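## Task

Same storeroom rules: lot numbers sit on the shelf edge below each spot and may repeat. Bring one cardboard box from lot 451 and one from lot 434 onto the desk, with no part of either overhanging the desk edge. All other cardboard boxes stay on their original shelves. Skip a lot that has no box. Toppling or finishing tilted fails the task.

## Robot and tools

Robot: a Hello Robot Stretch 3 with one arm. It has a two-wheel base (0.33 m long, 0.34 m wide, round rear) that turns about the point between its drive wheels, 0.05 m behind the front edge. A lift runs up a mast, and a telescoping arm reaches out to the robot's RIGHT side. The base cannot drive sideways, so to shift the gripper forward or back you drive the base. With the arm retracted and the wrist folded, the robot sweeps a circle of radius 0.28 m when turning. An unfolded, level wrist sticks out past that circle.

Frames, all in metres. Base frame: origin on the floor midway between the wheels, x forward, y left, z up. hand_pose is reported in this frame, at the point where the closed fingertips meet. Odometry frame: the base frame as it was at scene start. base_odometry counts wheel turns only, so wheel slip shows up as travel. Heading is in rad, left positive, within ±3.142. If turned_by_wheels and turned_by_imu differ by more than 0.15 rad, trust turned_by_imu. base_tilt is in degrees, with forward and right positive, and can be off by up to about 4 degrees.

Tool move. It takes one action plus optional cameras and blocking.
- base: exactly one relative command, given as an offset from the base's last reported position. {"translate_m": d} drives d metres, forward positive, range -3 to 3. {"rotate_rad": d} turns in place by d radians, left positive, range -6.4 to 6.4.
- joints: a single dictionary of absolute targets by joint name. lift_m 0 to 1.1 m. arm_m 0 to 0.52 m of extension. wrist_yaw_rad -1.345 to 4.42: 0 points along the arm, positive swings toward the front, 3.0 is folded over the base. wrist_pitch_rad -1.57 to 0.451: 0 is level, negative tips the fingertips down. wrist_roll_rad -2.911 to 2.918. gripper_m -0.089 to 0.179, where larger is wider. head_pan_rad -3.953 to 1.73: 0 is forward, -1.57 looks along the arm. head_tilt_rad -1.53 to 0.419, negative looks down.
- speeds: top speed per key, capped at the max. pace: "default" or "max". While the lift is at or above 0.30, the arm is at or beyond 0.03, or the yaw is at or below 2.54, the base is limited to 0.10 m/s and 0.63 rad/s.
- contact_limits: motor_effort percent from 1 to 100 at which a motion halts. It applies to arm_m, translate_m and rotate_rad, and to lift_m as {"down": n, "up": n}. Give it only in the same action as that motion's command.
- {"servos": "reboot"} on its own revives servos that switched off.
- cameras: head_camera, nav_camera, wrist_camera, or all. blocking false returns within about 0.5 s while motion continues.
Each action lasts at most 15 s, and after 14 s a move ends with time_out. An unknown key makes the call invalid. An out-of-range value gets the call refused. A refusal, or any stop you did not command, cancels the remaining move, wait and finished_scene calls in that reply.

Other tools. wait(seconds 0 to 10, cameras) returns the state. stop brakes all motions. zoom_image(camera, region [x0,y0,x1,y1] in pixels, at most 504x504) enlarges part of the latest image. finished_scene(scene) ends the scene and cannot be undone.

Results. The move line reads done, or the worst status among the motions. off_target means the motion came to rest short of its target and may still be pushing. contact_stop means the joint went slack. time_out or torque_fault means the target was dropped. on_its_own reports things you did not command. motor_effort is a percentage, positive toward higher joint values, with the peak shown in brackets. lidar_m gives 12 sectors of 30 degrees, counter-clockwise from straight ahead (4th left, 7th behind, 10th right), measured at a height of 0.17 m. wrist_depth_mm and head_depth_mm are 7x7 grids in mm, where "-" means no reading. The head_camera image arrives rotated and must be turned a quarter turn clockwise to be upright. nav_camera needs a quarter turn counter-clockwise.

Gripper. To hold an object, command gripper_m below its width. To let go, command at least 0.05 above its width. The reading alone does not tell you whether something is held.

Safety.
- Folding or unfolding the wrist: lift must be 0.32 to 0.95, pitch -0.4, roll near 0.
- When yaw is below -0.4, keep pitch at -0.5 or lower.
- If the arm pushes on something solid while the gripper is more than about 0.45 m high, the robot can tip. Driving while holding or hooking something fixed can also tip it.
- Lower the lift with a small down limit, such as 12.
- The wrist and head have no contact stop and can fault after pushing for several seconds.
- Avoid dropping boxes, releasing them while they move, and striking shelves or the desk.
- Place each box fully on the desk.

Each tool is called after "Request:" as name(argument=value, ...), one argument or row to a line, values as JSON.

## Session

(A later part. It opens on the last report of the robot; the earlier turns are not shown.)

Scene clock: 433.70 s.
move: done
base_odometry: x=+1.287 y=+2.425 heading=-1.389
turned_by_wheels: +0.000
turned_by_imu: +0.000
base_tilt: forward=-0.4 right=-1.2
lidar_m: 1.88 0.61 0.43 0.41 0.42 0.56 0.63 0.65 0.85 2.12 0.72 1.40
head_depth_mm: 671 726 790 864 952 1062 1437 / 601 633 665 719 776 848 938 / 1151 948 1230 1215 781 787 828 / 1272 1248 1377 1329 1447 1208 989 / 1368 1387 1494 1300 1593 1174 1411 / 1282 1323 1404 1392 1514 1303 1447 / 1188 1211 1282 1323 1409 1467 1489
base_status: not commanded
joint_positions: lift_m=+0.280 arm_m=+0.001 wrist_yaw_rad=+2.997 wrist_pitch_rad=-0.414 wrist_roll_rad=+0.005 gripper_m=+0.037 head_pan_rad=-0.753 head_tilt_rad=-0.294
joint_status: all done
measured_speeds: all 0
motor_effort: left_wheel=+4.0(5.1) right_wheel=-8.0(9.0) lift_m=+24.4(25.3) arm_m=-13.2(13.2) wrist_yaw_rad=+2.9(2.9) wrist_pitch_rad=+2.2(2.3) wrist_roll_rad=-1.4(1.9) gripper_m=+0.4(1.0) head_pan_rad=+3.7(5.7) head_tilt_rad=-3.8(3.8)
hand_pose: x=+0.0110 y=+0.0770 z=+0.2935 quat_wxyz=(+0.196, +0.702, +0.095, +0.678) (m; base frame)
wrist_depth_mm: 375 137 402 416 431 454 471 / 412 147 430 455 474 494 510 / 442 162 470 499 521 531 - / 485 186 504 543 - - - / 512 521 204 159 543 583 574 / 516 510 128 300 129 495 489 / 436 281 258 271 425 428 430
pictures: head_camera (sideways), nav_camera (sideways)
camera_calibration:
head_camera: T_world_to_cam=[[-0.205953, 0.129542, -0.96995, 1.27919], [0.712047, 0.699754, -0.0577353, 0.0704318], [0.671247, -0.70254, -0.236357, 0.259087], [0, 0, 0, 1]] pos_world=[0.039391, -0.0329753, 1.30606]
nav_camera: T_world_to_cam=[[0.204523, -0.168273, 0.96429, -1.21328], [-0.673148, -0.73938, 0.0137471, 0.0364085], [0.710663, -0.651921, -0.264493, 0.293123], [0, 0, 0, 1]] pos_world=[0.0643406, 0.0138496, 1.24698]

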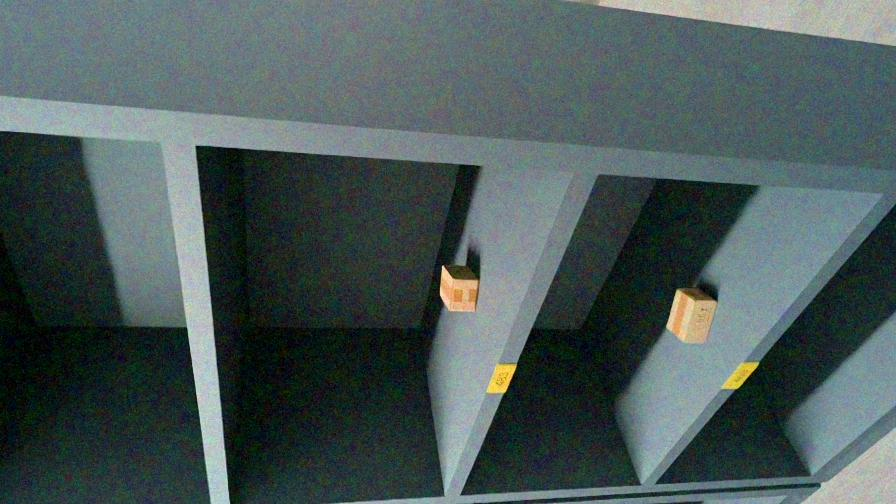

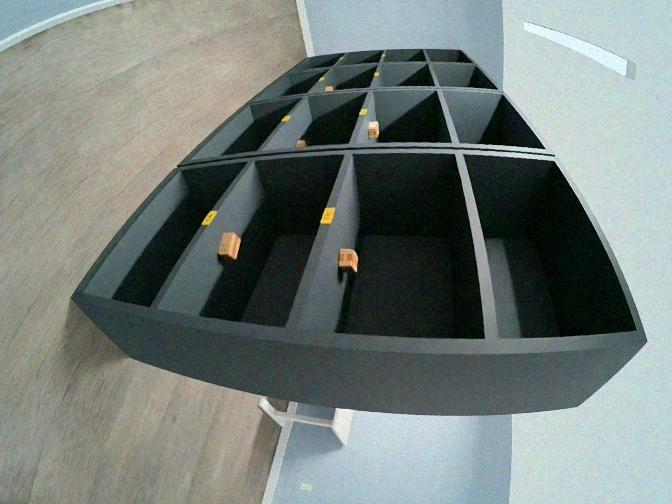

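Request:
move(
  base={"translate_m": 1.4},
  joints={"head_pan_rad": -1.3, "head_tilt_rad": -0.45},
  pace="max",
  cameras=["head_camera", "nav_camera"],
)

Request:
zoom_image(
  camera="nav_camera",
  region=[150, 20, 450, 250],
)

Request:
zoom_image(
  camera="nav_camera",
  region=[150, 240, 450, 500],
)

Scene clock: 452.10 s.
move: done
base_odometry: x=+1.540 y=+1.048 heading=-1.389
turned_by_wheels: +0.000
turned_by_imu: +0.001
base_tilt: forward=-0.3 right=-1.2
lidar_m: 1.83 0.69 0.49 0.46 0.48 0.64 1.58 1.10 1.04 0.54 1.02 0.98
head_depth_mm: 453 449 481 520 566 618 769 / 588 858 913 721 576 643 696 / 601 877 942 815 635 1000 804 / 616 897 969 803 1144 998 824 / 633 922 996 793 1153 989 844 / 650 941 1018 784 1191 983 862 / 671 964 1049 718 1223 983 862
base_status: done
joint_positions: lift_m=+0.280 arm_m=+0.001 wrist_yaw_rad=+2.997 wrist_pitch_rad=-0.414 wrist_roll_rad=+0.005 gripper_m=+0.037 head_pan_rad=-1.300 head_tilt_rad=-0.450
joint_status: all done
measured_speeds: all 0
motor_effort: left_wheel=+3.5(12.3) right_wheel=+4.3(14.2) lift_m=+27.9(28.5) arm_m=-12.2(13.0) wrist_yaw_rad=+1.8(3.2) wrist_pitch_rad=+2.3(2.3) wrist_roll_rad=-1.7(2.2) gripper_m=+0.6(1.0) head_pan_rad=+2.9(5.1) head_tilt_rad=+4.1(8.8)
hand_pose: x=+0.0110 y=+0.0770 z=+0.2935 quat_wxyz=(+0.196, +0.702, +0.095, +0.678) (m; base frame)
wrist_depth_mm: 421 137 457 471 489 515 524 / 461 147 494 513 531 543 - / 501 162 519 543 - - - / 539 181 188 - - 650 665 / 585 557 205 568 562 578 576 / 519 509 129 300 129 489 496 / 436 281 258 270 424 430 430
pictures: head_camera (sideways), nav_camera (sideways)
camera_calibration:
head_camera: T_world_to_cam=[[-0.148, 0.360045, -0.921121, 1.21501], [0.96961, 0.23629, -0.0634303, 0.0762268], [0.194814, -0.902515, -0.384075, 0.454275], [0, 0, 0, 1]] pos_world=[0.0174122, -0.0454812, 1.29848]
nav_camera: T_world_to_cam=[[0.126305, -0.391211, 0.911593, -1.144], [-0.959031, -0.283071, 0.0113974, 0.0412333], [0.253587, -0.875685, -0.410937, 0.486509], [0, 0, 0, 1]] pos_world=[0.0606649, -0.00984559, 1.24232]

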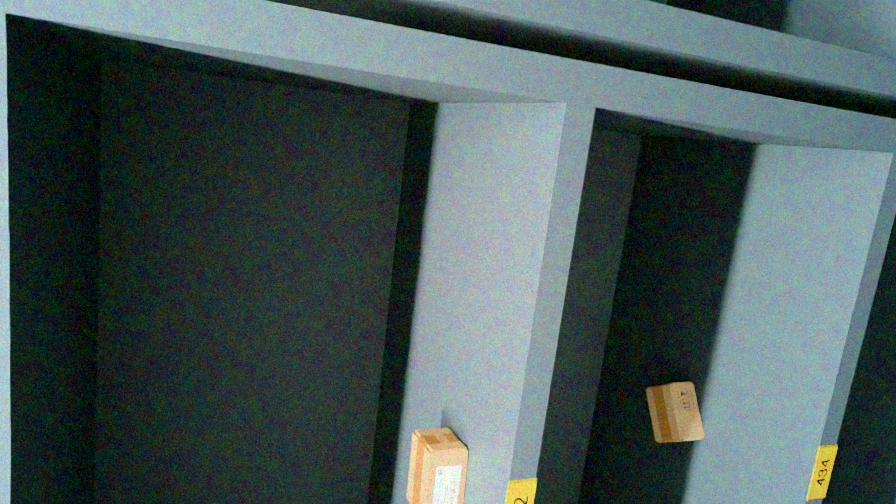

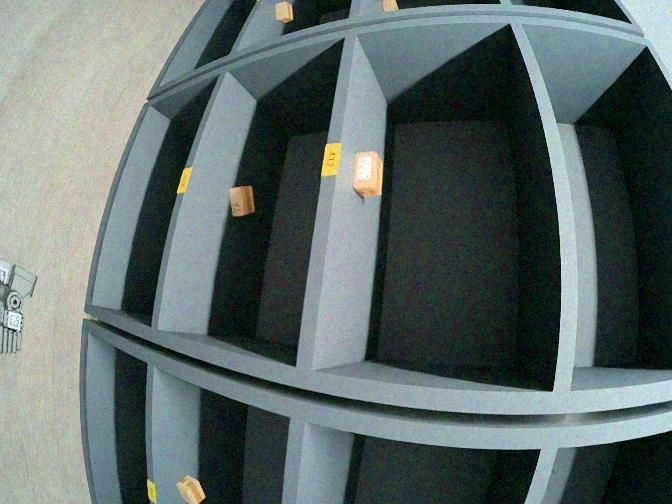

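Scaled by 1.680 from the camera's 672x504 image, which has a finer 792x594 frame.

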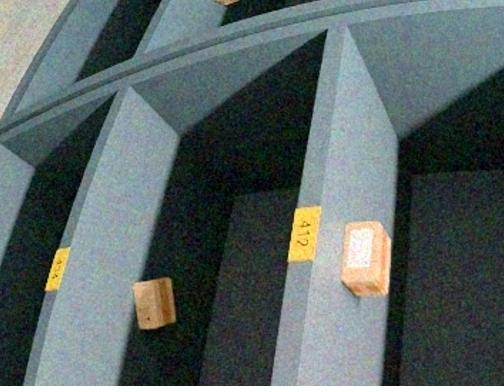

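Scaled by 1.680 from the camera's 672x504 image, which has a finer 792x594 frame.

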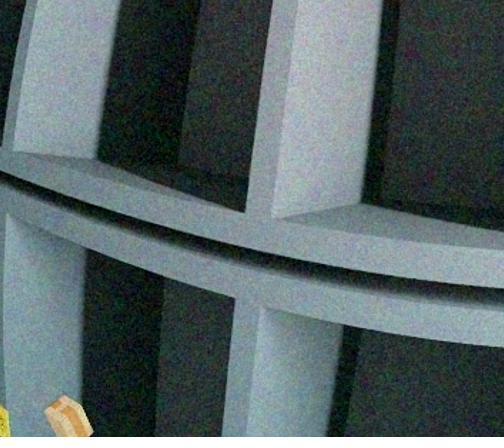

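Request:
zoom_image(
  camera="head_camera",
  region=[630, 360, 850, 504],
)

Request:
zoom_image(
  camera="head_camera",
  region=[790, 430, 850, 504],
)

Request:
zoom_image(
  camera="head_camera",
  region=[635, 370, 715, 450],
)

Scaled by 2.291 from the camera's 896x504 image, which has a finer 1280x720 frame.

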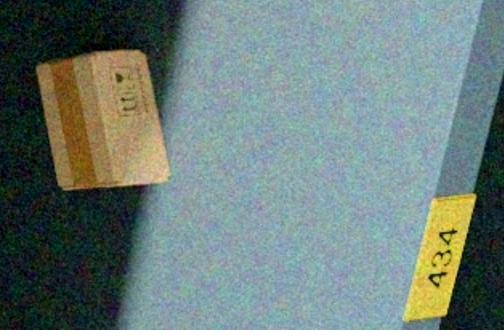

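Scaled by 6.811 from the camera's 896x504 image, which has a finer 1280x720 frame.

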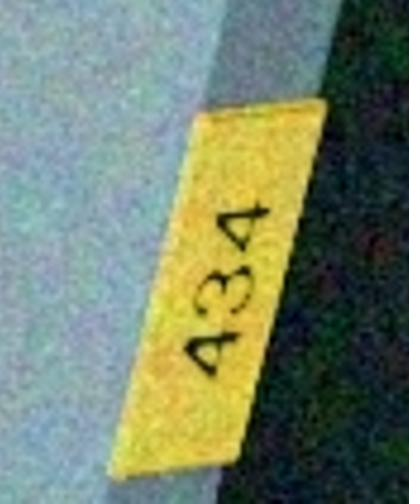

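Scaled by 6.300 from the camera's 896x504 image, which has a finer 1280x720 frame.

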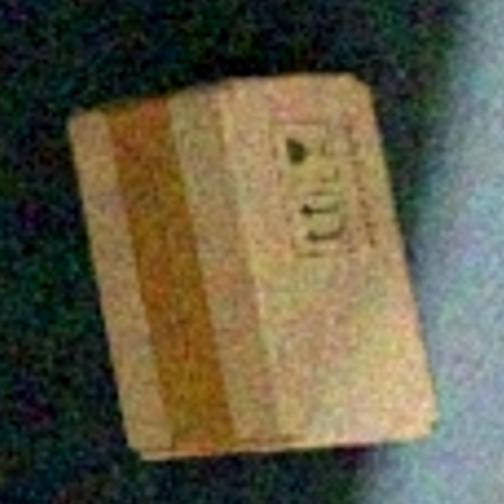

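Request:
move(
  base={"translate_m": 0.32},
  joints={"lift_m": 0.497, "wrist_pitch_rad": -0.4, "wrist_roll_rad": 0.0, "head_pan_rad": -1.57, "head_tilt_rad": -0.5},
  pace="max",
  cameras=[],
)

Request:
move(
  joints={"wrist_yaw_rad": 0.62, "gripper_m": 0.179},
  pace="max",
  cameras=[],
)

Request:
move(
  joints={"wrist_pitch_rad": -0.2, "arm_m": 0.24},
  cameras=["wrist_camera", "head_camera"],
)

Scene clock: 516.43 s.
move: done
base_odometry: x=+1.598 y=+0.733 heading=-1.389
turned_by_wheels: +0.000
turned_by_imu: +0.000
base_tilt: forward=-0.4 right=-1.2
lidar_m: 2.19 0.71 0.50 0.48 0.49 0.65 1.63 1.38 0.63 0.98 0.73 0.72
head_depth_mm: 779 856 851 738 793 834 820 / 812 876 951 730 1072 959 843 / 807 870 950 722 1135 956 819 / 799 866 936 713 1135 949 815 / 800 862 933 667 1127 928 813 / 795 855 921 630 1116 908 807 / 787 852 914 691 1107 934 804
base_status: done
joint_positions: lift_m=+0.497 arm_m=+0.001 wrist_yaw_rad=+2.998 wrist_pitch_rad=-0.415 wrist_roll_rad=+0.005 gripper_m=+0.037 head_pan_rad=-1.571 head_tilt_rad=-0.500
joint_status: all done
measured_speeds: all 0
motor_effort: left_wheel=+1.2(13.2) right_wheel=+1.7(11.3) lift_m=+29.7(33.6) arm_m=-11.3(12.7) wrist_yaw_rad=+0.8(3.0) wrist_pitch_rad=+2.2(4.4) wrist_roll_rad=-1.8(2.6) gripper_m=+0.3(0.8) head_pan_rad=-2.1(3.8) head_tilt_rad=-5.0(7.0)
hand_pose: x=+0.0110 y=+0.0769 z=+0.5104 quat_wxyz=(+0.196, +0.702, +0.095, +0.678) (m; base frame)
wrist_depth_mm: 434 137 465 482 504 521 531 / 478 148 498 525 536 - - / 516 161 194 - - - - / 542 178 187 - - - - / - - 202 149 153 - 818 / - - 129 723 129 757 749 / 678 695 262 656 652 656 652
pictures: none
No camera images: "cameras" was empty.

Scene clock: 518.40 s.
move: done
base_odometry: x=+1.598 y=+0.733 heading=-1.389
turned_by_wheels: +0.000
turned_by_imu: +0.000
base_tilt: forward=-0.2 right=-1.3
lidar_m: 2.19 0.71 0.50 0.48 0.49 0.65 1.63 1.38 0.63 0.98 0.73 0.72
head_depth_mm: 777 854 851 740 792 830 821 / 807 876 956 730 1073 961 850 / 804 870 946 723 1138 954 822 / 803 865 942 714 1132 946 816 / 796 864 931 667 1123 929 813 / 795 857 922 632 1116 908 807 / 793 851 914 690 1108 933 802
base_status: not commanded
joint_positions: lift_m=+0.497 arm_m=+0.001 wrist_yaw_rad=+0.623 wrist_pitch_rad=-0.415 wrist_roll_rad=+0.005 gripper_m=+0.179 head_pan_rad=-1.571 head_tilt_rad=-0.500
joint_status: all done
measured_speeds: all 0
motor_effort: left_wheel=+1.2(1.7) right_wheel=+1.1(1.9) lift_m=+23.5(29.6) arm_m=-11.2(12.3) wrist_yaw_rad=-2.9(7.7) wrist_pitch_rad=+2.3(2.4) wrist_roll_rad=-1.8(2.0) gripper_m=+0.7(85.9) head_pan_rad=-1.5(2.4) head_tilt_rad=-4.4(5.3)
hand_pose: x=+0.1097 y=-0.3281 z=+0.5104 quat_wxyz=(+0.702, +0.351, -0.615, +0.072) (m; base frame)
wrist_depth_mm: - 501 470 419 438 394 391 / - - 454 358 318 285 277 / - - - - - 278 247 / - - - 954 - - - / 941 869 783 - - - - / 123 728 756 - - - - / 639 663 663 654 - - 105
pictures: none
No camera images: "cameras" was empty.

Scene clock: 521.40 s.
move: done
base_odometry: x=+1.598 y=+0.733 heading=-1.389
turned_by_wheels: +0.000
turned_by_imu: +0.000
base_tilt: forward=-0.2 right=-1.2
lidar_m: 2.19 0.71 0.50 0.48 0.49 0.65 1.62 1.38 0.63 0.98 0.72 0.72
head_depth_mm: 780 854 853 739 793 826 820 / 808 877 953 731 1072 959 849 / 804 872 951 722 1140 954 772 / 797 867 944 713 1130 947 782 / 798 860 929 668 1121 931 687 / 793 859 926 630 1119 913 806 / 789 854 916 691 1113 932 800
base_status: not commanded
joint_positions: lift_m=+0.497 arm_m=+0.240 wrist_yaw_rad=+0.623 wrist_pitch_rad=-0.222 wrist_roll_rad=+0.005 gripper_m=+0.179 head_pan_rad=-1.571 head_tilt_rad=-0.500
joint_status: all done
measured_speeds: all 0
motor_effort: left_wheel=+1.0(1.7) right_wheel=+1.4(1.9) lift_m=+26.8(27.2) arm_m=+12.9(16.1) wrist_yaw_rad=-3.1(4.2) wrist_pitch_rad=+3.5(6.0) wrist_roll_rad=-1.6(1.9) gripper_m=+0.6(1.1) head_pan_rad=-0.1(1.8) head_tilt_rad=-3.5(5.2)
hand_pose: x=+0.1213 y=-0.5837 z=+0.5559 quat_wxyz=(+0.692, +0.290, -0.646, +0.140) (m; base frame)
wrist_depth_mm: 371 440 506 - - - - / 381 456 - - - - - / 388 439 436 428 269 254 372 / 295 292 289 285 266 264 278 / 254 218 216 215 214 213 213 / 118 144 174 172 172 171 170 / - 184 150 144 143 139 107
pictures: head_camera (sideways), wrist_camera
camera_calibration:
head_camera: T_world_to_cam=[[-0.0463945, 0.432455, -0.900461, 1.1875], [0.997494, -0.0281516, -0.064914, 0.0779944], [-0.0534218, -0.901216, -0.430065, 0.515629], [0, 0, 0, 1]] pos_world=[0.00484042, -0.0466523, 1.29611]
wrist_camera: T_world_to_cam=[[-0.787927, -0.615352, -0.0226343, -0.244418], [-0.236403, 0.336234, -0.911625, 0.764248], [0.568581, -0.712944, -0.410399, -0.0908488], [0, 0, 0, 1]] pos_world=[0.0397418, -0.472139, 0.653891]

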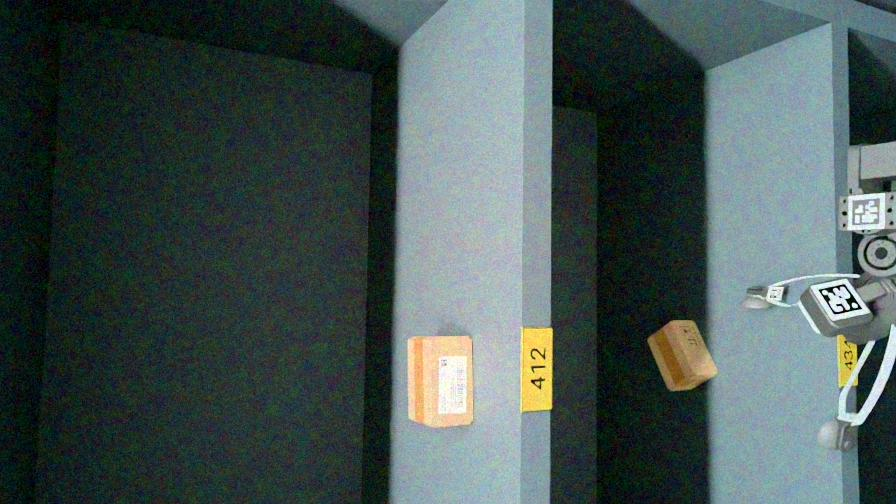

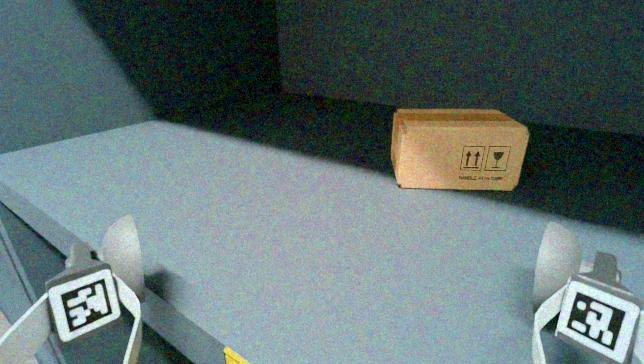

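Request:
move(
  base={"translate_m": -0.062},
  joints={"arm_m": 0.334, "wrist_yaw_rad": 0.65},
  cameras=["wrist_camera"],
)

Scene clock: 562.97 s.
move: done
base_odometry: x=+1.587 y=+0.794 heading=-1.389
turned_by_wheels: +0.000
turned_by_imu: +0.000
base_tilt: forward=-0.4 right=-1.2
lidar_m: 2.17 0.71 0.50 0.48 0.49 0.65 1.63 1.33 0.60 0.96 0.82 0.77
head_depth_mm: 676 706 697 659 652 723 792 / 811 866 932 731 883 898 824 / 807 874 956 724 1145 955 631 / 803 869 945 714 1135 950 661 / 801 864 933 705 1128 941 778 / 797 860 923 647 1116 909 786 / 794 854 920 633 1112 935 807
base_status: done
joint_positions: lift_m=+0.497 arm_m=+0.334 wrist_yaw_rad=+0.647 wrist_pitch_rad=-0.222 wrist_roll_rad=+0.005 gripper_m=+0.179 head_pan_rad=-1.571 head_tilt_rad=-0.500
joint_status: all done
measured_speeds: all 0
motor_effort: left_wheel=-6.7(11.0) right_wheel=-5.9(10.5) lift_m=+29.3(31.4) arm_m=+13.7(14.9) wrist_yaw_rad=+3.2(5.0) wrist_pitch_rad=+3.6(3.6) wrist_roll_rad=-1.8(2.0) gripper_m=+0.6(1.3) head_pan_rad=+1.9(1.9) head_tilt_rad=-3.5(4.4)
hand_pose: x=+0.1261 y=-0.6742 z=+0.5559 quat_wxyz=(+0.690, +0.298, -0.643, +0.148) (m; base frame)
wrist_depth_mm: 415 485 - - - - - / 431 491 - - - - - / 424 438 436 247 384 374 - / 294 292 272 228 267 281 279 / 220 217 218 216 214 213 212 / - 161 173 173 172 171 169 / 118 141 145 144 144 139 107
pictures: wrist_camera
camera_calibration:
wrist_camera: T_world_to_cam=[[-0.772783, -0.634267, -0.0226199, -0.31103], [-0.244479, 0.330382, -0.911634, 0.792882], [0.585693, -0.698966, -0.410379, -0.150816], [0, 0, 0, 1]] pos_world=[0.0418162, -0.564646, 0.653891]

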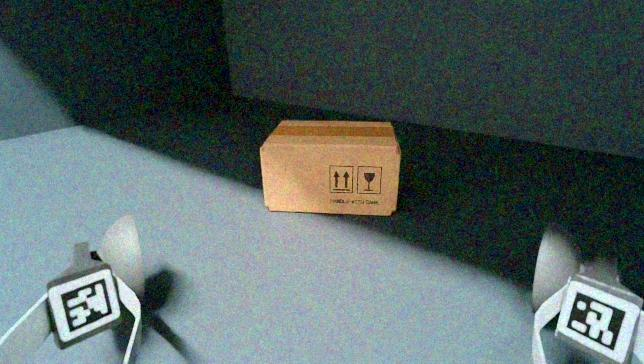

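Request:
move(
  base={"translate_m": 0.062},
  joints={"arm_m": 0.412},
  speeds={"translate_m": 0.048, "arm_m": 0.06},
  cameras=["wrist_camera"],
)

Scene clock: 570.90 s.
move: done
base_odometry: x=+1.598 y=+0.733 heading=-1.389
turned_by_wheels: +0.000
turned_by_imu: +0.000
base_tilt: forward=-0.3 right=-1.3
lidar_m: 2.19 0.71 0.50 0.48 0.49 0.65 1.63 1.38 0.63 0.98 0.73 0.72
head_depth_mm: 777 855 851 737 793 831 819 / 808 875 954 729 1074 966 849 / 807 870 950 723 1139 925 621 / 801 868 943 713 1130 794 781 / 799 862 931 668 1122 914 810 / 793 861 926 630 1120 910 807 / 791 856 915 689 1112 935 801
base_status: done
joint_positions: lift_m=+0.497 arm_m=+0.412 wrist_yaw_rad=+0.647 wrist_pitch_rad=-0.222 wrist_roll_rad=+0.005 gripper_m=+0.179 head_pan_rad=-1.571 head_tilt_rad=-0.500
joint_status: all done
measured_speeds: all 0
motor_effort: left_wheel=+8.5(9.5) right_wheel=+1.5(10.0) lift_m=+24.3(26.2) arm_m=+12.5(14.9) wrist_yaw_rad=+1.6(3.5) wrist_pitch_rad=+3.5(3.7) wrist_roll_rad=-1.6(1.9) gripper_m=+0.5(1.1) head_pan_rad=+3.0(3.6) head_tilt_rad=-2.8(3.7)
hand_pose: x=+0.1261 y=-0.7522 z=+0.5559 quat_wxyz=(+0.690, +0.298, -0.643, +0.148) (m; base frame)
wrist_depth_mm: 369 438 500 - - - - / 382 449 - - - - - / 387 435 428 391 353 - - / 294 290 287 164 248 280 260 / 219 216 134 130 136 211 210 / - 161 144 137 134 170 169 / 118 140 144 141 140 138 107
pictures: wrist_camera
camera_calibration:
wrist_camera: T_world_to_cam=[[-0.772783, -0.634267, -0.0226199, -0.360503], [-0.244479, 0.330382, -0.911634, 0.818652], [0.585693, -0.698966, -0.410379, -0.205336], [0, 0, 0, 1]] pos_world=[0.0418162, -0.642646, 0.653891]

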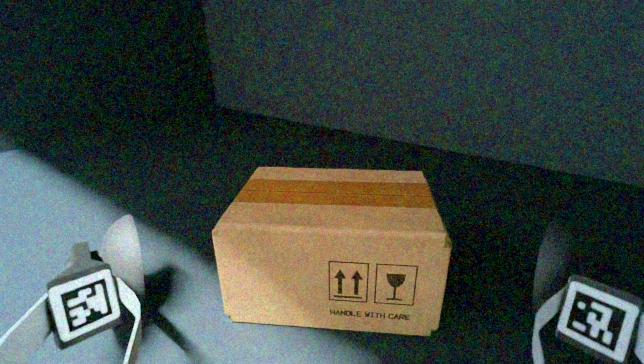

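Request:
move(
  joints={"gripper_m": 0.055},
  cameras=["wrist_camera"],
)

Request:
move(
  joints={"lift_m": 0.56},
  speeds={"lift_m": 0.08},
  cameras=["wrist_camera"],
)

Scene clock: 578.40 s.
move: done
base_odometry: x=+1.598 y=+0.733 heading=-1.389
turned_by_wheels: +0.000
turned_by_imu: +0.000
base_tilt: forward=-0.3 right=-1.2
lidar_m: 2.18 0.71 0.50 0.48 0.49 0.65 1.62 1.38 0.63 0.98 0.73 0.72
head_depth_mm: 779 856 852 738 794 831 818 / 806 876 953 729 1074 960 849 / 805 873 949 722 1138 925 622 / 802 870 946 715 1126 797 784 / 796 862 935 668 1127 882 808 / 796 859 923 629 1114 910 807 / 790 853 919 689 1112 927 804
base_status: not commanded
joint_positions: lift_m=+0.497 arm_m=+0.412 wrist_yaw_rad=+0.649 wrist_pitch_rad=-0.221 wrist_roll_rad=+0.005 gripper_m=+0.056 head_pan_rad=-1.570 head_tilt_rad=-0.500
joint_status: all done
measured_speeds: all 0
motor_effort: left_wheel=+8.1(8.8) right_wheel=+2.5(2.5) lift_m=+23.2(23.7) arm_m=+0.5(5.6) wrist_yaw_rad=+0.7(3.4) wrist_pitch_rad=+3.5(3.6) wrist_roll_rad=-1.6(2.0) gripper_m=-14.4(85.0) head_pan_rad=+3.6(4.0) head_tilt_rad=-2.1(3.3)
hand_pose: x=+0.1263 y=-0.7520 z=+0.5559 quat_wxyz=(+0.690, +0.298, -0.643, +0.149) (m; base frame)
wrist_depth_mm: 373 437 500 - - - - / 384 453 - - - - - / 388 433 428 384 354 - - / 292 290 289 164 248 280 259 / 219 218 135 130 136 213 210 / 175 167 139 138 132 164 169 / 150 135 145 142 140 133 142
pictures: wrist_camera
camera_calibration:
wrist_camera: T_world_to_cam=[[-0.771897, -0.635345, -0.0226317, -0.361086], [-0.244871, 0.329975, -0.911677, 0.818425], [0.586697, -0.698178, -0.410284, -0.204922], [0, 0, 0, 1]] pos_world=[0.0419146, -0.642546, 0.653891]

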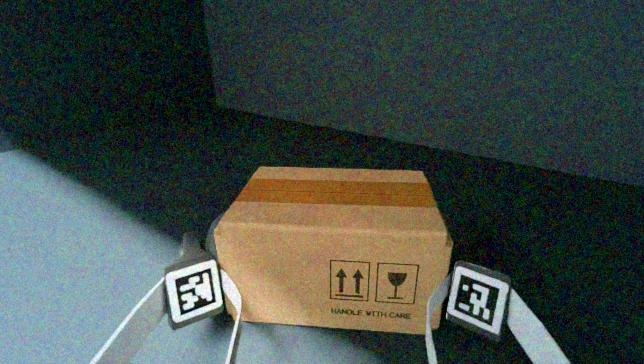

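Scene clock: 579.87 s.
move: done
base_odometry: x=+1.598 y=+0.733 heading=-1.389
turned_by_wheels: +0.000
turned_by_imu: +0.000
base_tilt: forward=-0.2 right=-1.1
lidar_m: 2.18 0.71 0.50 0.48 0.49 0.65 1.63 1.38 0.63 0.98 0.72 0.72
head_depth_mm: 780 854 849 737 794 834 826 / 812 874 958 729 1075 960 825 / 806 870 946 723 1135 698 773 / 801 865 941 712 1133 711 815 / 795 865 931 667 1127 860 810 / 792 856 921 632 1117 908 809 / 791 853 916 691 1106 933 801
base_status: not commanded
joint_positions: lift_m=+0.560 arm_m=+0.412 wrist_yaw_rad=+0.649 wrist_pitch_rad=-0.224 wrist_roll_rad=+0.005 gripper_m=+0.056 head_pan_rad=-1.570 head_tilt_rad=-0.500
joint_status: all done
measured_speeds: all 0
motor_effort: left_wheel=+8.1(8.6) right_wheel=+1.1(2.1) lift_m=+31.4(34.6) arm_m=-3.1(3.2) wrist_yaw_rad=+0.3(1.8) wrist_pitch_rad=+4.0(4.0) wrist_roll_rad=-1.7(2.1) gripper_m=-14.2(14.6) head_pan_rad=+4.0(4.0) head_tilt_rad=-1.4(2.8)
hand_pose: x=+0.1262 y=-0.7519 z=+0.6183 quat_wxyz=(+0.690, +0.299, -0.642, +0.148) (m; base frame)
wrist_depth_mm: 370 437 499 - - - - / 385 451 - - - - - / 392 465 - - - - - / 400 441 436 166 155 - - / 332 346 134 131 137 320 292 / 267 255 139 138 132 249 258 / 230 207 213 205 211 203 216
pictures: wrist_camera
camera_calibration:
wrist_camera: T_world_to_cam=[[-0.771959, -0.635267, -0.0226941, -0.35949], [-0.24614, 0.331637, -0.910732, 0.87615], [0.586084, -0.697461, -0.412375, -0.177231], [0, 0, 0, 1]] pos_world=[0.0420162, -0.642548, 0.716693]

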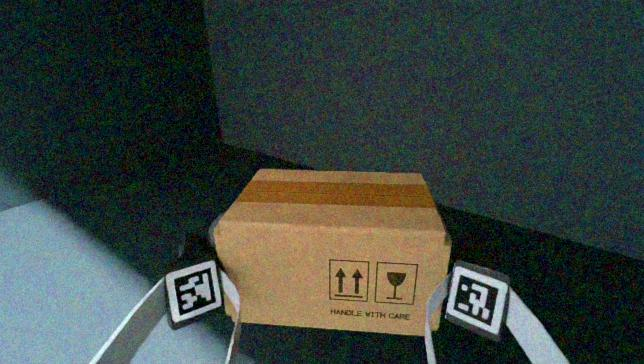

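Request:
move(
  joints={"arm_m": 0.0},
  speeds={"arm_m": 0.2},
  cameras=[],
)

Request:
move(
  joints={"wrist_yaw_rad": 1.57, "head_pan_rad": -3.14, "head_tilt_rad": -0.4},
  cameras=["wrist_camera"],
)

Request:
move(
  base={"translate_m": -1.3},
  cameras=["nav_camera"],
)

Request:
move(
  base={"translate_m": -0.42},
  cameras=["wrist_camera"],
)

Scene clock: 632.67 s.
move: done
base_odometry: x=+1.598 y=+0.733 heading=-1.389
turned_by_wheels: +0.000
turned_by_imu: +0.000
base_tilt: forward=-0.3 right=-1.2
lidar_m: 2.18 0.71 0.50 0.48 0.49 0.65 1.63 1.38 0.63 0.98 0.73 0.72
head_depth_mm: 779 857 849 738 797 833 819 / 806 876 960 729 1076 957 847 / 806 871 949 720 1140 959 821 / 801 868 940 712 1134 948 816 / 800 864 932 665 1122 945 811 / 796 860 927 630 1117 938 808 / 790 854 913 691 1108 931 804
base_status: not commanded
joint_positions: lift_m=+0.560 arm_m=+0.001 wrist_yaw_rad=+0.649 wrist_pitch_rad=-0.224 wrist_roll_rad=+0.005 gripper_m=+0.056 head_pan_rad=-1.570 head_tilt_rad=-0.500
joint_status: all done
measured_speeds: all 0
motor_effort: left_wheel=+8.2(8.6) right_wheel=+1.2(1.9) lift_m=+26.0(29.2) arm_m=-12.7(14.6) wrist_yaw_rad=+1.8(2.4) wrist_pitch_rad=+4.0(4.2) wrist_roll_rad=-1.8(1.9) gripper_m=-14.3(14.6) head_pan_rad=+3.6(3.8) head_tilt_rad=-1.9(2.5)
hand_pose: x=+0.1262 y=-0.3404 z=+0.6183 quat_wxyz=(+0.690, +0.299, -0.642, +0.148) (m; base frame)
wrist_depth_mm: - - 488 - - - - / - - 511 - - - - / - - - - 537 536 530 / - - 521 167 433 433 429 / - - 134 131 137 326 323 / - 124 139 138 132 290 276 / 908 806 772 - - 110 -
pictures: none
No camera images: "cameras" was empty.

Scene clock: 634.87 s.
move: done
base_odometry: x=+1.598 y=+0.733 heading=-1.389
turned_by_wheels: +0.000
turned_by_imu: +0.000
base_tilt: forward=-0.3 right=-1.1
lidar_m: 2.18 0.71 0.50 0.48 0.49 0.65 1.62 1.38 0.63 0.98 0.73 0.72
head_depth_mm: 1169 1157 1145 1138 1125 1114 1114 / 1622 1600 1587 1556 1560 1536 1378 / 1994 2085 2269 2380 2212 1779 1411 / 1993 2102 2276 2430 2405 1777 1411 / 1970 2084 2230 2404 2377 1759 1403 / 1978 2078 2243 2378 2362 1746 1392 / 1940 2082 2210 2345 2345 1734 1380
base_status: not commanded
joint_positions: lift_m=+0.560 arm_m=+0.001 wrist_yaw_rad=+1.567 wrist_pitch_rad=-0.224 wrist_roll_rad=+0.005 gripper_m=+0.056 head_pan_rad=-3.148 head_tilt_rad=-0.400
joint_status: all done
measured_speeds: translate_m=+0.000 rotate_rad=+0.000 lift_m=+0.000 arm_m=+0.000 wrist_yaw_rad=+0.000 wrist_pitch_rad=+0.000 wrist_roll_rad=+0.000 head_pan_rad=+0.024 head_tilt_rad=+0.000
motor_effort: left_wheel=+8.3(8.4) right_wheel=+1.3(2.4) lift_m=+24.1(26.4) arm_m=-11.9(13.3) wrist_yaw_rad=+2.1(5.5) wrist_pitch_rad=+4.0(4.1) wrist_roll_rad=-1.5(1.9) gripper_m=-13.9(14.6) head_pan_rad=+3.5(5.6) head_tilt_rad=+4.8(8.2)
hand_pose: x=+0.2231 y=-0.1465 z=+0.6183 quat_wxyz=(+0.553, +0.553, -0.443, +0.439) (m; base frame)
wrist_depth_mm: - - - - - - - / - - - - - - - / - - - - - - 440 / - - - 167 - - 461 / - - 134 130 137 - 492 / - 124 139 138 132 - 518 / 775 800 834 818 809 125 -
pictures: wrist_camera
camera_calibration:
wrist_camera: T_world_to_cam=[[0.0362939, -0.999082, -0.0227735, -0.133821], [-0.41326, 0.00574392, -0.910595, 0.688537], [0.909889, 0.0424605, -0.412672, 0.224544], [0, 0, 0, 1]] pos_world=[0.0850921, -0.147187, 0.716594]

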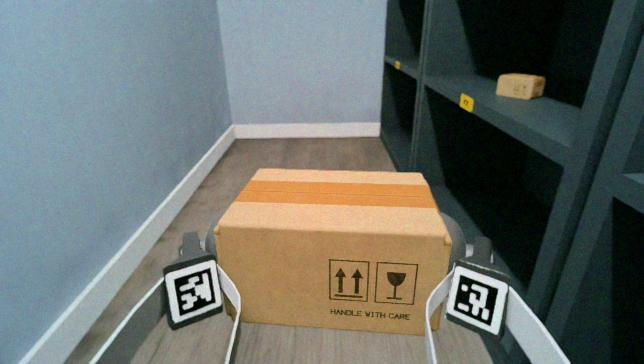

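Scene clock: 649.00 s.
move: done
base_odometry: x=+1.363 y=+2.011 heading=-1.389
turned_by_wheels: +0.000
turned_by_imu: -0.001
base_tilt: forward=-0.2 right=-1.1
lidar_m: 1.96 0.63 0.45 0.43 0.44 0.58 1.04 1.07 1.42 0.58 1.06 1.03
head_depth_mm: 888 943 993 1028 1020 1014 1012 / 882 943 1007 1089 1171 1257 1342 / 880 939 1001 1077 1167 1266 1346 / 877 934 1001 1075 1158 1259 1339 / 873 933 993 1060 1150 1251 1330 / 871 921 985 1056 1138 1243 1317 / 867 914 980 1051 1129 1234 1313
base_status: done
joint_positions: lift_m=+0.560 arm_m=+0.001 wrist_yaw_rad=+1.567 wrist_pitch_rad=-0.224 wrist_roll_rad=+0.005 gripper_m=+0.056 head_pan_rad=-3.140 head_tilt_rad=-0.400
joint_status: not commanded
measured_speeds: all 0
motor_effort: left_wheel=-6.1(10.0) right_wheel=-6.0(14.3) lift_m=+25.2(25.3) arm_m=-3.7(11.7) wrist_yaw_rad=+2.4(4.1) wrist_pitch_rad=+4.0(4.2) wrist_roll_rad=-1.6(2.0) gripper_m=-14.2(14.7) head_pan_rad=+3.0(4.3) head_tilt_rad=+3.3(5.8)
hand_pose: x=+0.2231 y=-0.1465 z=+0.6183 quat_wxyz=(+0.553, +0.553, -0.443, +0.439) (m; base frame)
wrist_depth_mm: - - - - - - - / - - - - - - - / - - - - - - - / - - - 167 - - - / - - 134 130 137 - - / - 124 139 138 132 - - / - 815 836 802 804 125 -
pictures: nav_camera (sideways)
camera_calibration:
nav_camera: T_world_to_cam=[[-0.364758, -0.0176298, 0.930936, -1.16629], [-0.0172276, 0.999777, 0.0121834, 0.0344403], [-0.930943, -0.0115938, -0.36498, 0.433905], [0, 0, 0, 1]] pos_world=[-0.0208801, -0.0499635, 1.24369]

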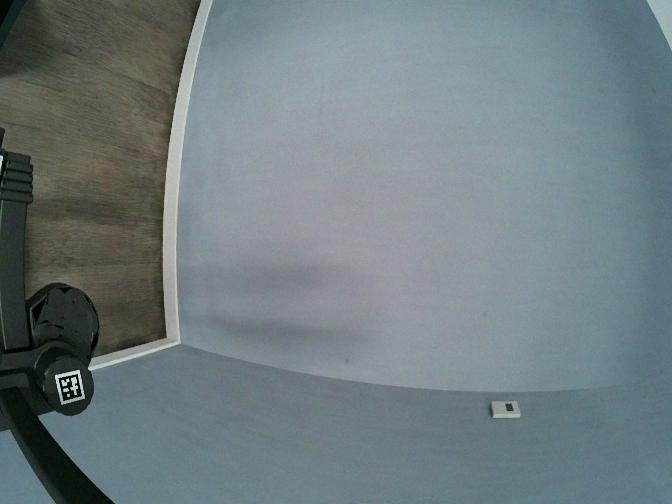

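Scene clock: 654.33 s.
move: done
base_odometry: x=+1.287 y=+2.424 heading=-1.389
turned_by_wheels: +0.000
turned_by_imu: +0.000
base_tilt: forward=-0.2 right=-1.0
lidar_m: 1.87 0.60 0.43 0.41 0.42 0.56 0.63 0.65 0.86 2.12 0.72 1.40
head_depth_mm: 523 558 597 641 696 757 831 / 522 553 593 639 689 752 821 / 519 550 590 634 686 744 817 / 515 548 584 630 681 739 810 / 512 545 581 627 678 736 805 / 510 541 578 621 674 730 799 / 507 539 576 618 667 724 790
base_status: done
joint_positions: lift_m=+0.560 arm_m=+0.001 wrist_yaw_rad=+1.567 wrist_pitch_rad=-0.224 wrist_roll_rad=+0.005 gripper_m=+0.056 head_pan_rad=-3.140 head_tilt_rad=-0.400
joint_status: not commanded
measured_speeds: all 0
motor_effort: left_wheel=-4.4(11.5) right_wheel=-7.0(14.2) lift_m=+25.3(26.0) arm_m=-1.3(3.9) wrist_yaw_rad=+1.8(3.6) wrist_pitch_rad=+4.0(4.1) wrist_roll_rad=-1.8(2.0) gripper_m=-14.2(14.6) head_pan_rad=+3.3(4.0) head_tilt_rad=+2.8(3.8)
hand_pose: x=+0.2231 y=-0.1465 z=+0.6183 quat_wxyz=(+0.553, +0.553, -0.443, +0.439) (m; base frame)
wrist_depth_mm: - - - - - - - / - - - - - - - / - - - - - - - / - - - 168 - - - / - - 135 131 137 - - / - - 139 138 132 122 - / - 124 835 800 809 125 -
pictures: wrist_camera
camera_calibration:
wrist_camera: T_world_to_cam=[[0.0362939, -0.999082, -0.0227735, -0.133821], [-0.41326, 0.00574392, -0.910595, 0.688537], [0.909889, 0.0424605, -0.412672, 0.224544], [0, 0, 0, 1]] pos_world=[0.0850921, -0.147187, 0.716594]

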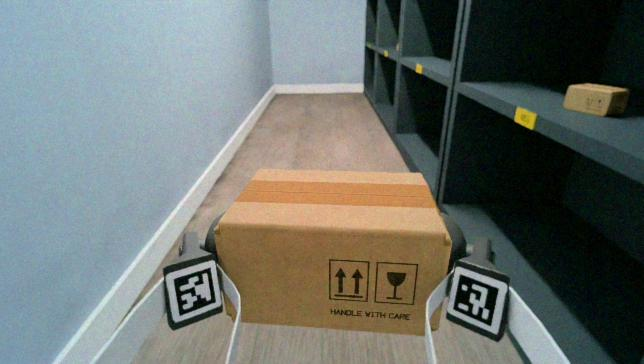

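Request:
move(
  base={"rotate_rad": 1.59},
  cameras=[],
)

Request:
move(
  base={"translate_m": -1.3},
  cameras=["wrist_camera"],
)

Request:
move(
  base={"translate_m": -0.52},
  cameras=["wrist_camera"],
)

Scene clock: 665.93 s.
move: done
base_odometry: x=+1.287 y=+2.424 heading=+0.201
turned_by_wheels: +1.590
turned_by_imu: +1.564
base_tilt: forward=-0.3 right=-1.1
lidar_m: 0.41 0.42 0.56 0.63 0.64 0.86 2.16 0.72 1.40 1.85 0.60 0.43
head_depth_mm: 1595 1574 1542 1529 1507 1492 1390 / 2216 2190 2147 2126 2114 1799 1413 / 2825 2981 3155 3236 2427 1788 1422 / 2835 3018 3206 3344 2396 1761 1407 / 2815 3006 3205 3440 2373 1755 1401 / 2776 2958 3197 3326 2358 1748 1397 / 2795 2979 3113 3272 2344 1674 1310
base_status: done
joint_positions: lift_m=+0.560 arm_m=+0.001 wrist_yaw_rad=+1.567 wrist_pitch_rad=-0.224 wrist_roll_rad=+0.005 gripper_m=+0.056 head_pan_rad=-3.140 head_tilt_rad=-0.400
joint_status: not commanded
measured_speeds: all 0
motor_effort: left_wheel=-8.7(12.4) right_wheel=+9.0(12.7) lift_m=+25.8(26.2) arm_m=-5.5(5.7) wrist_yaw_rad=+2.3(3.4) wrist_pitch_rad=+4.0(4.1) wrist_roll_rad=-1.7(2.0) gripper_m=-14.2(14.6) head_pan_rad=+3.1(4.0) head_tilt_rad=+2.3(3.0)
hand_pose: x=+0.2231 y=-0.1465 z=+0.6183 quat_wxyz=(+0.553, +0.553, -0.443, +0.439) (m; base frame)
wrist_depth_mm: 300 302 301 300 299 297 298 / 321 318 317 318 319 317 316 / 338 339 336 339 338 338 338 / 361 360 351 167 352 358 358 / 390 389 134 130 137 378 382 / 419 407 139 138 133 405 414 / 447 457 453 455 455 441 447
pictures: none
No camera images: "cameras" was empty.

Scene clock: 680.07 s.
move: done
base_odometry: x=+0.013 y=+2.165 heading=+0.201
turned_by_wheels: +0.000
turned_by_imu: -0.001
base_tilt: forward=-0.3 right=-1.2
lidar_m: 1.69 0.86 0.61 0.58 0.60 0.79 2.00 1.80 2.62 1.05 0.50 0.60
head_depth_mm: 1462 1450 1427 1414 1399 1392 1349 / 1756 1847 1949 1976 1947 1717 1420 / 1748 1836 1986 2140 2254 1785 1418 / 1747 1855 1988 2128 2220 1778 1409 / 1731 1838 1966 2110 2236 1769 1405 / 1719 1850 1947 2102 2213 1749 1395 / 1723 1832 1941 2075 2211 1753 1385
base_status: done
joint_positions: lift_m=+0.560 arm_m=+0.001 wrist_yaw_rad=+1.567 wrist_pitch_rad=-0.224 wrist_roll_rad=+0.005 gripper_m=+0.056 head_pan_rad=-3.140 head_tilt_rad=-0.400
joint_status: not commanded
measured_speeds: all 0
motor_effort: left_wheel=-5.0(13.1) right_wheel=-5.9(11.7) lift_m=+26.7(27.3) arm_m=-11.4(13.4) wrist_yaw_rad=+1.5(3.8) wrist_pitch_rad=+4.0(4.2) wrist_roll_rad=-1.5(2.0) gripper_m=-14.1(14.7) head_pan_rad=+2.9(3.9) head_tilt_rad=+0.4(2.4)
hand_pose: x=+0.2231 y=-0.1465 z=+0.6183 quat_wxyz=(+0.553, +0.553, -0.443, +0.439) (m; base frame)
wrist_depth_mm: - - - - - - - / - - - - - - - / - - - - - - - / - - - 168 - - - / - - 134 131 137 - - / 980 124 139 138 132 - - / 848 813 837 819 805 110 -
pictures: wrist_camera
camera_calibration:
wrist_camera: T_world_to_cam=[[0.0364257, -0.999078, -0.0227227, -0.133768], [-0.413257, 0.00564325, -0.910597, 0.688523], [0.909886, 0.0425594, -0.41267, 0.224553], [0, 0, 0, 1]] pos_world=[0.0850921, -0.147087, 0.716594]

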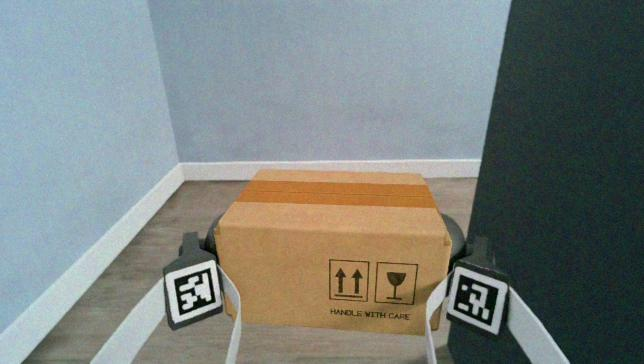

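Scene clock: 686.40 s.
move: done
base_odometry: x=-0.497 y=+2.062 heading=+0.201
turned_by_wheels: +0.000
turned_by_imu: +0.000
base_tilt: forward=-0.3 right=-1.2
lidar_m: 2.21 0.83 0.59 0.56 0.58 0.77 1.54 1.38 2.11 3.40 1.11 0.88
head_depth_mm: 1310 1374 1378 1367 1357 1344 1302 / 1316 1398 1496 1599 1720 1725 1423 / 1302 1396 1480 1603 1733 1766 1406 / 1298 1375 1475 1584 1719 1774 1411 / 1293 1382 1467 1579 1709 1763 1397 / 1286 1369 1466 1576 1693 1761 1396 / 1277 1363 1456 1564 1682 1745 1386
base_status: done
joint_positions: lift_m=+0.560 arm_m=+0.001 wrist_yaw_rad=+1.567 wrist_pitch_rad=-0.224 wrist_roll_rad=+0.005 gripper_m=+0.056 head_pan_rad=-3.140 head_tilt_rad=-0.400
joint_status: not commanded
measured_speeds: all 0
motor_effort: left_wheel=-3.3(13.4) right_wheel=-8.2(11.5) lift_m=+26.7(28.1) arm_m=-10.7(11.9) wrist_yaw_rad=+3.4(3.5) wrist_pitch_rad=+3.9(4.2) wrist_roll_rad=-1.8(2.0) gripper_m=-13.8(14.6) head_pan_rad=+3.1(3.9) head_tilt_rad=-0.6(1.1)
hand_pose: x=+0.2231 y=-0.1465 z=+0.6183 quat_wxyz=(+0.553, +0.553, -0.443, +0.439) (m; base frame)
wrist_depth_mm: - - - - - 605 - / - - - - - 638 - / - - - - - 685 - / - - - 167 - 723 - / - - 135 131 137 768 - / 962 124 139 138 132 - - / 814 804 838 812 804 799 846
pictures: wrist_camera
camera_calibration:
wrist_camera: T_world_to_cam=[[0.0364257, -0.999078, -0.0227227, -0.133768], [-0.413257, 0.00564325, -0.910597, 0.688523], [0.909886, 0.0425594, -0.41267, 0.224553], [0, 0, 0, 1]] pos_world=[0.0850921, -0.147087, 0.716594]

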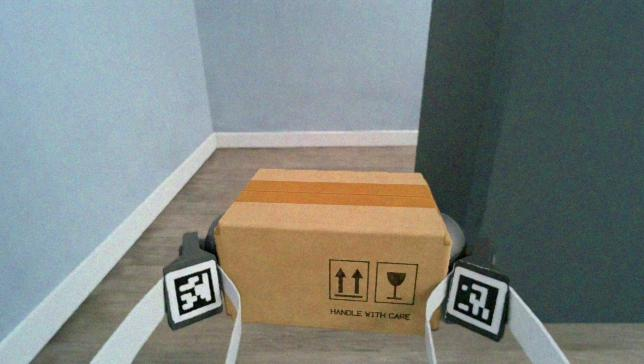

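Request:
move(
  base={"rotate_rad": -1.6},
  joints={"lift_m": 0.8},
  cameras=[],
)

Request:
move(
  base={"translate_m": 1.3},
  joints={"head_pan_rad": -1.57, "head_tilt_rad": -0.45},
  cameras=[],
)

Request:
move(
  base={"translate_m": 0.13},
  joints={"wrist_yaw_rad": 0.0},
  cameras=["head_camera", "nav_camera", "wrist_camera"],
)

Scene clock: 701.20 s.
move: done
base_odometry: x=-0.497 y=+2.062 heading=-1.399
turned_by_wheels: -1.600
turned_by_imu: -1.574
base_tilt: forward=-0.3 right=-1.4
lidar_m: 3.59 1.13 0.88 2.21 0.85 0.59 0.56 0.58 0.76 1.53 1.38 2.07
head_depth_mm: 467 498 534 574 620 676 743 / 464 493 528 568 616 672 717 / 461 491 525 566 611 665 710 / 459 489 521 561 604 659 719 / 455 484 517 555 600 652 713 / 452 480 513 552 595 646 707 / 450 478 511 547 591 639 701
base_status: done
joint_positions: lift_m=+0.800 arm_m=+0.001 wrist_yaw_rad=+1.567 wrist_pitch_rad=-0.224 wrist_roll_rad=+0.005 gripper_m=+0.056 head_pan_rad=-3.140 head_tilt_rad=-0.400
joint_status: all done
measured_speeds: all 0
motor_effort: left_wheel=+8.2(11.5) right_wheel=-10.3(14.5) lift_m=+24.6(34.3) arm_m=-12.4(13.6) wrist_yaw_rad=+0.5(3.4) wrist_pitch_rad=+4.1(4.2) wrist_roll_rad=-1.5(2.0) gripper_m=-14.2(14.6) head_pan_rad=+2.9(4.0) head_tilt_rad=-1.5(1.6)
hand_pose: x=+0.2231 y=-0.1465 z=+0.8582 quat_wxyz=(+0.553, +0.553, -0.443, +0.439) (m; base frame)
wrist_depth_mm: - - - - - - - / - - - - - - - / - - - - - - - / - - - 167 - - - / - - 134 130 137 - - / - 123 139 138 133 - - / - - - - - - -
pictures: none
No camera images: "cameras" was empty.

Scene clock: 715.33 s.
move: done
base_odometry: x=-0.274 y=+0.781 heading=-1.399
turned_by_wheels: +0.000
turned_by_imu: +0.000
base_tilt: forward=-0.2 right=-1.1
lidar_m: 2.43 1.22 0.86 0.82 0.84 1.10 1.85 1.89 1.09 0.95 0.89 1.94
head_depth_mm: 1242 1346 1447 1562 1029 1593 1376 / 1239 1335 1438 1502 1019 1363 1324 / 1232 1321 1431 1495 1014 1574 1359 / 1222 1312 1415 1488 1002 1570 1348 / 1220 1300 1405 1469 997 1562 1316 / 1208 1298 1402 1456 987 1563 1308 / 1202 1288 1387 1437 984 1065 1304
base_status: done
joint_positions: lift_m=+0.800 arm_m=+0.001 wrist_yaw_rad=+1.567 wrist_pitch_rad=-0.224 wrist_roll_rad=+0.005 gripper_m=+0.056 head_pan_rad=-1.570 head_tilt_rad=-0.450
joint_status: all done
measured_speeds: all 0
motor_effort: left_wheel=+4.5(12.5) right_wheel=+5.3(10.4) lift_m=+31.9(32.5) arm_m=-8.4(13.0) wrist_yaw_rad=+1.8(3.3) wrist_pitch_rad=+4.0(4.2) wrist_roll_rad=-1.8(2.0) gripper_m=-13.9(14.8) head_pan_rad=-3.3(5.9) head_tilt_rad=-4.6(8.1)
hand_pose: x=+0.2231 y=-0.1465 z=+0.8582 quat_wxyz=(+0.553, +0.553, -0.443, +0.439) (m; base frame)
wrist_depth_mm: - - - - - - - / - - - - - - - / - - - - - - - / - - - 167 - - - / - - 134 130 137 - - / - 124 138 138 132 - - / - - - - - - -
pictures: none
No camera images: "cameras" was empty.

Scene clock: 717.77 s.
move: done
base_odometry: x=-0.252 y=+0.653 heading=-1.399
turned_by_wheels: +0.000
turned_by_imu: +0.000
base_tilt: forward=-0.3 right=-1.2
lidar_m: 2.30 1.23 0.87 0.82 0.84 1.11 1.98 2.02 1.14 0.94 0.84 1.95
head_depth_mm: 1236 1339 1446 1514 1029 1343 1346 / 1238 1323 1436 1509 1022 1590 1368 / 1224 1318 1422 1482 1008 1535 475 / 1219 1314 1408 1485 1000 840 460 / 1210 1299 1412 1472 996 1186 1234 / 1208 1296 1397 1458 983 1061 1301 / 1191 1281 1388 1442 943 1327 1332
base_status: done
joint_positions: lift_m=+0.800 arm_m=+0.001 wrist_yaw_rad=+0.003 wrist_pitch_rad=-0.224 wrist_roll_rad=+0.005 gripper_m=+0.056 head_pan_rad=-1.570 head_tilt_rad=-0.450
joint_status: all done
measured_speeds: all 0
motor_effort: left_wheel=+7.6(11.5) right_wheel=+1.6(9.6) lift_m=+30.7(31.8) arm_m=-8.6(9.2) wrist_yaw_rad=-3.3(7.4) wrist_pitch_rad=+4.0(4.1) wrist_roll_rad=-1.8(2.0) gripper_m=-14.0(14.5) head_pan_rad=-2.9(3.8) head_tilt_rad=-4.5(4.9)
hand_pose: x=-0.0208 y=-0.3900 z=+0.8582 quat_wxyz=(+0.701, +0.080, -0.704, -0.079) (m; base frame)
wrist_depth_mm: - - - - - - - / - - - - - - - / - 663 - - - - - / - - - 157 156 - - / - - 134 131 137 - - / - 124 139 138 133 - - / - - - - - - -
pictures: head_camera (sideways), nav_camera (sideways), wrist_camera
camera_calibration:
head_camera: T_world_to_cam=[[-0.0465852, 0.386799, -0.920986, 1.21423], [0.997506, -0.0309212, -0.0634422, 0.0761009], [-0.0530174, -0.921645, -0.384394, 0.456207], [0, 0, 0, 1]] pos_world=[0.00484099, -0.0468501, 1.29848]
nav_camera: T_world_to_cam=[[0.017381, -0.411046, 0.911449, -1.14317], [-0.999791, -0.0169875, 0.0114046, 0.0414706], [0.0107954, -0.911456, -0.411255, 0.488393], [0, 0, 0, 1]] pos_world=[0.0560588, -0.0240403, 1.24232]
wrist_camera: T_world_to_cam=[[-0.998817, -0.0430038, -0.0226952, -0.0113982], [0.00289047, 0.413403, -0.910544, 0.975299], [0.0485391, -0.909532, -0.41279, 0.166671], [0, 0, 0, 1]] pos_world=[-0.0222938, -0.25209, 0.956594]

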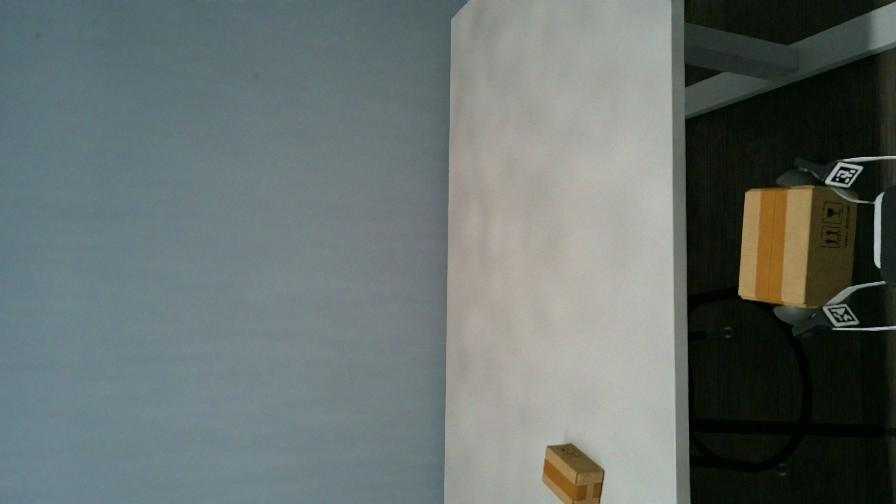

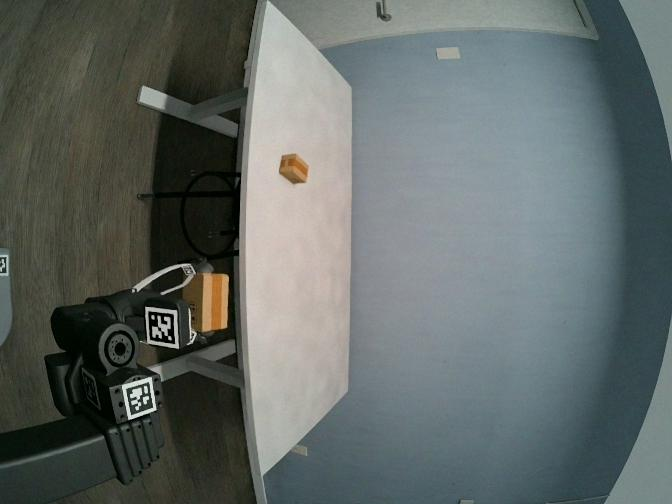

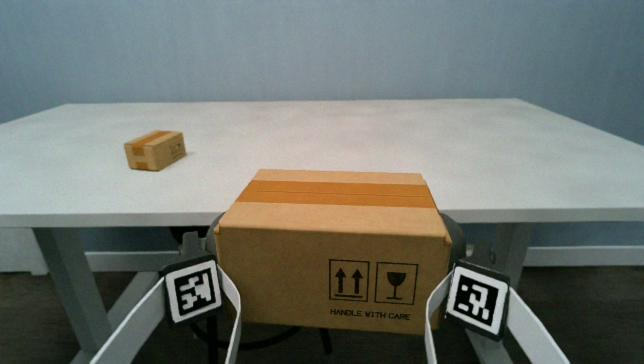

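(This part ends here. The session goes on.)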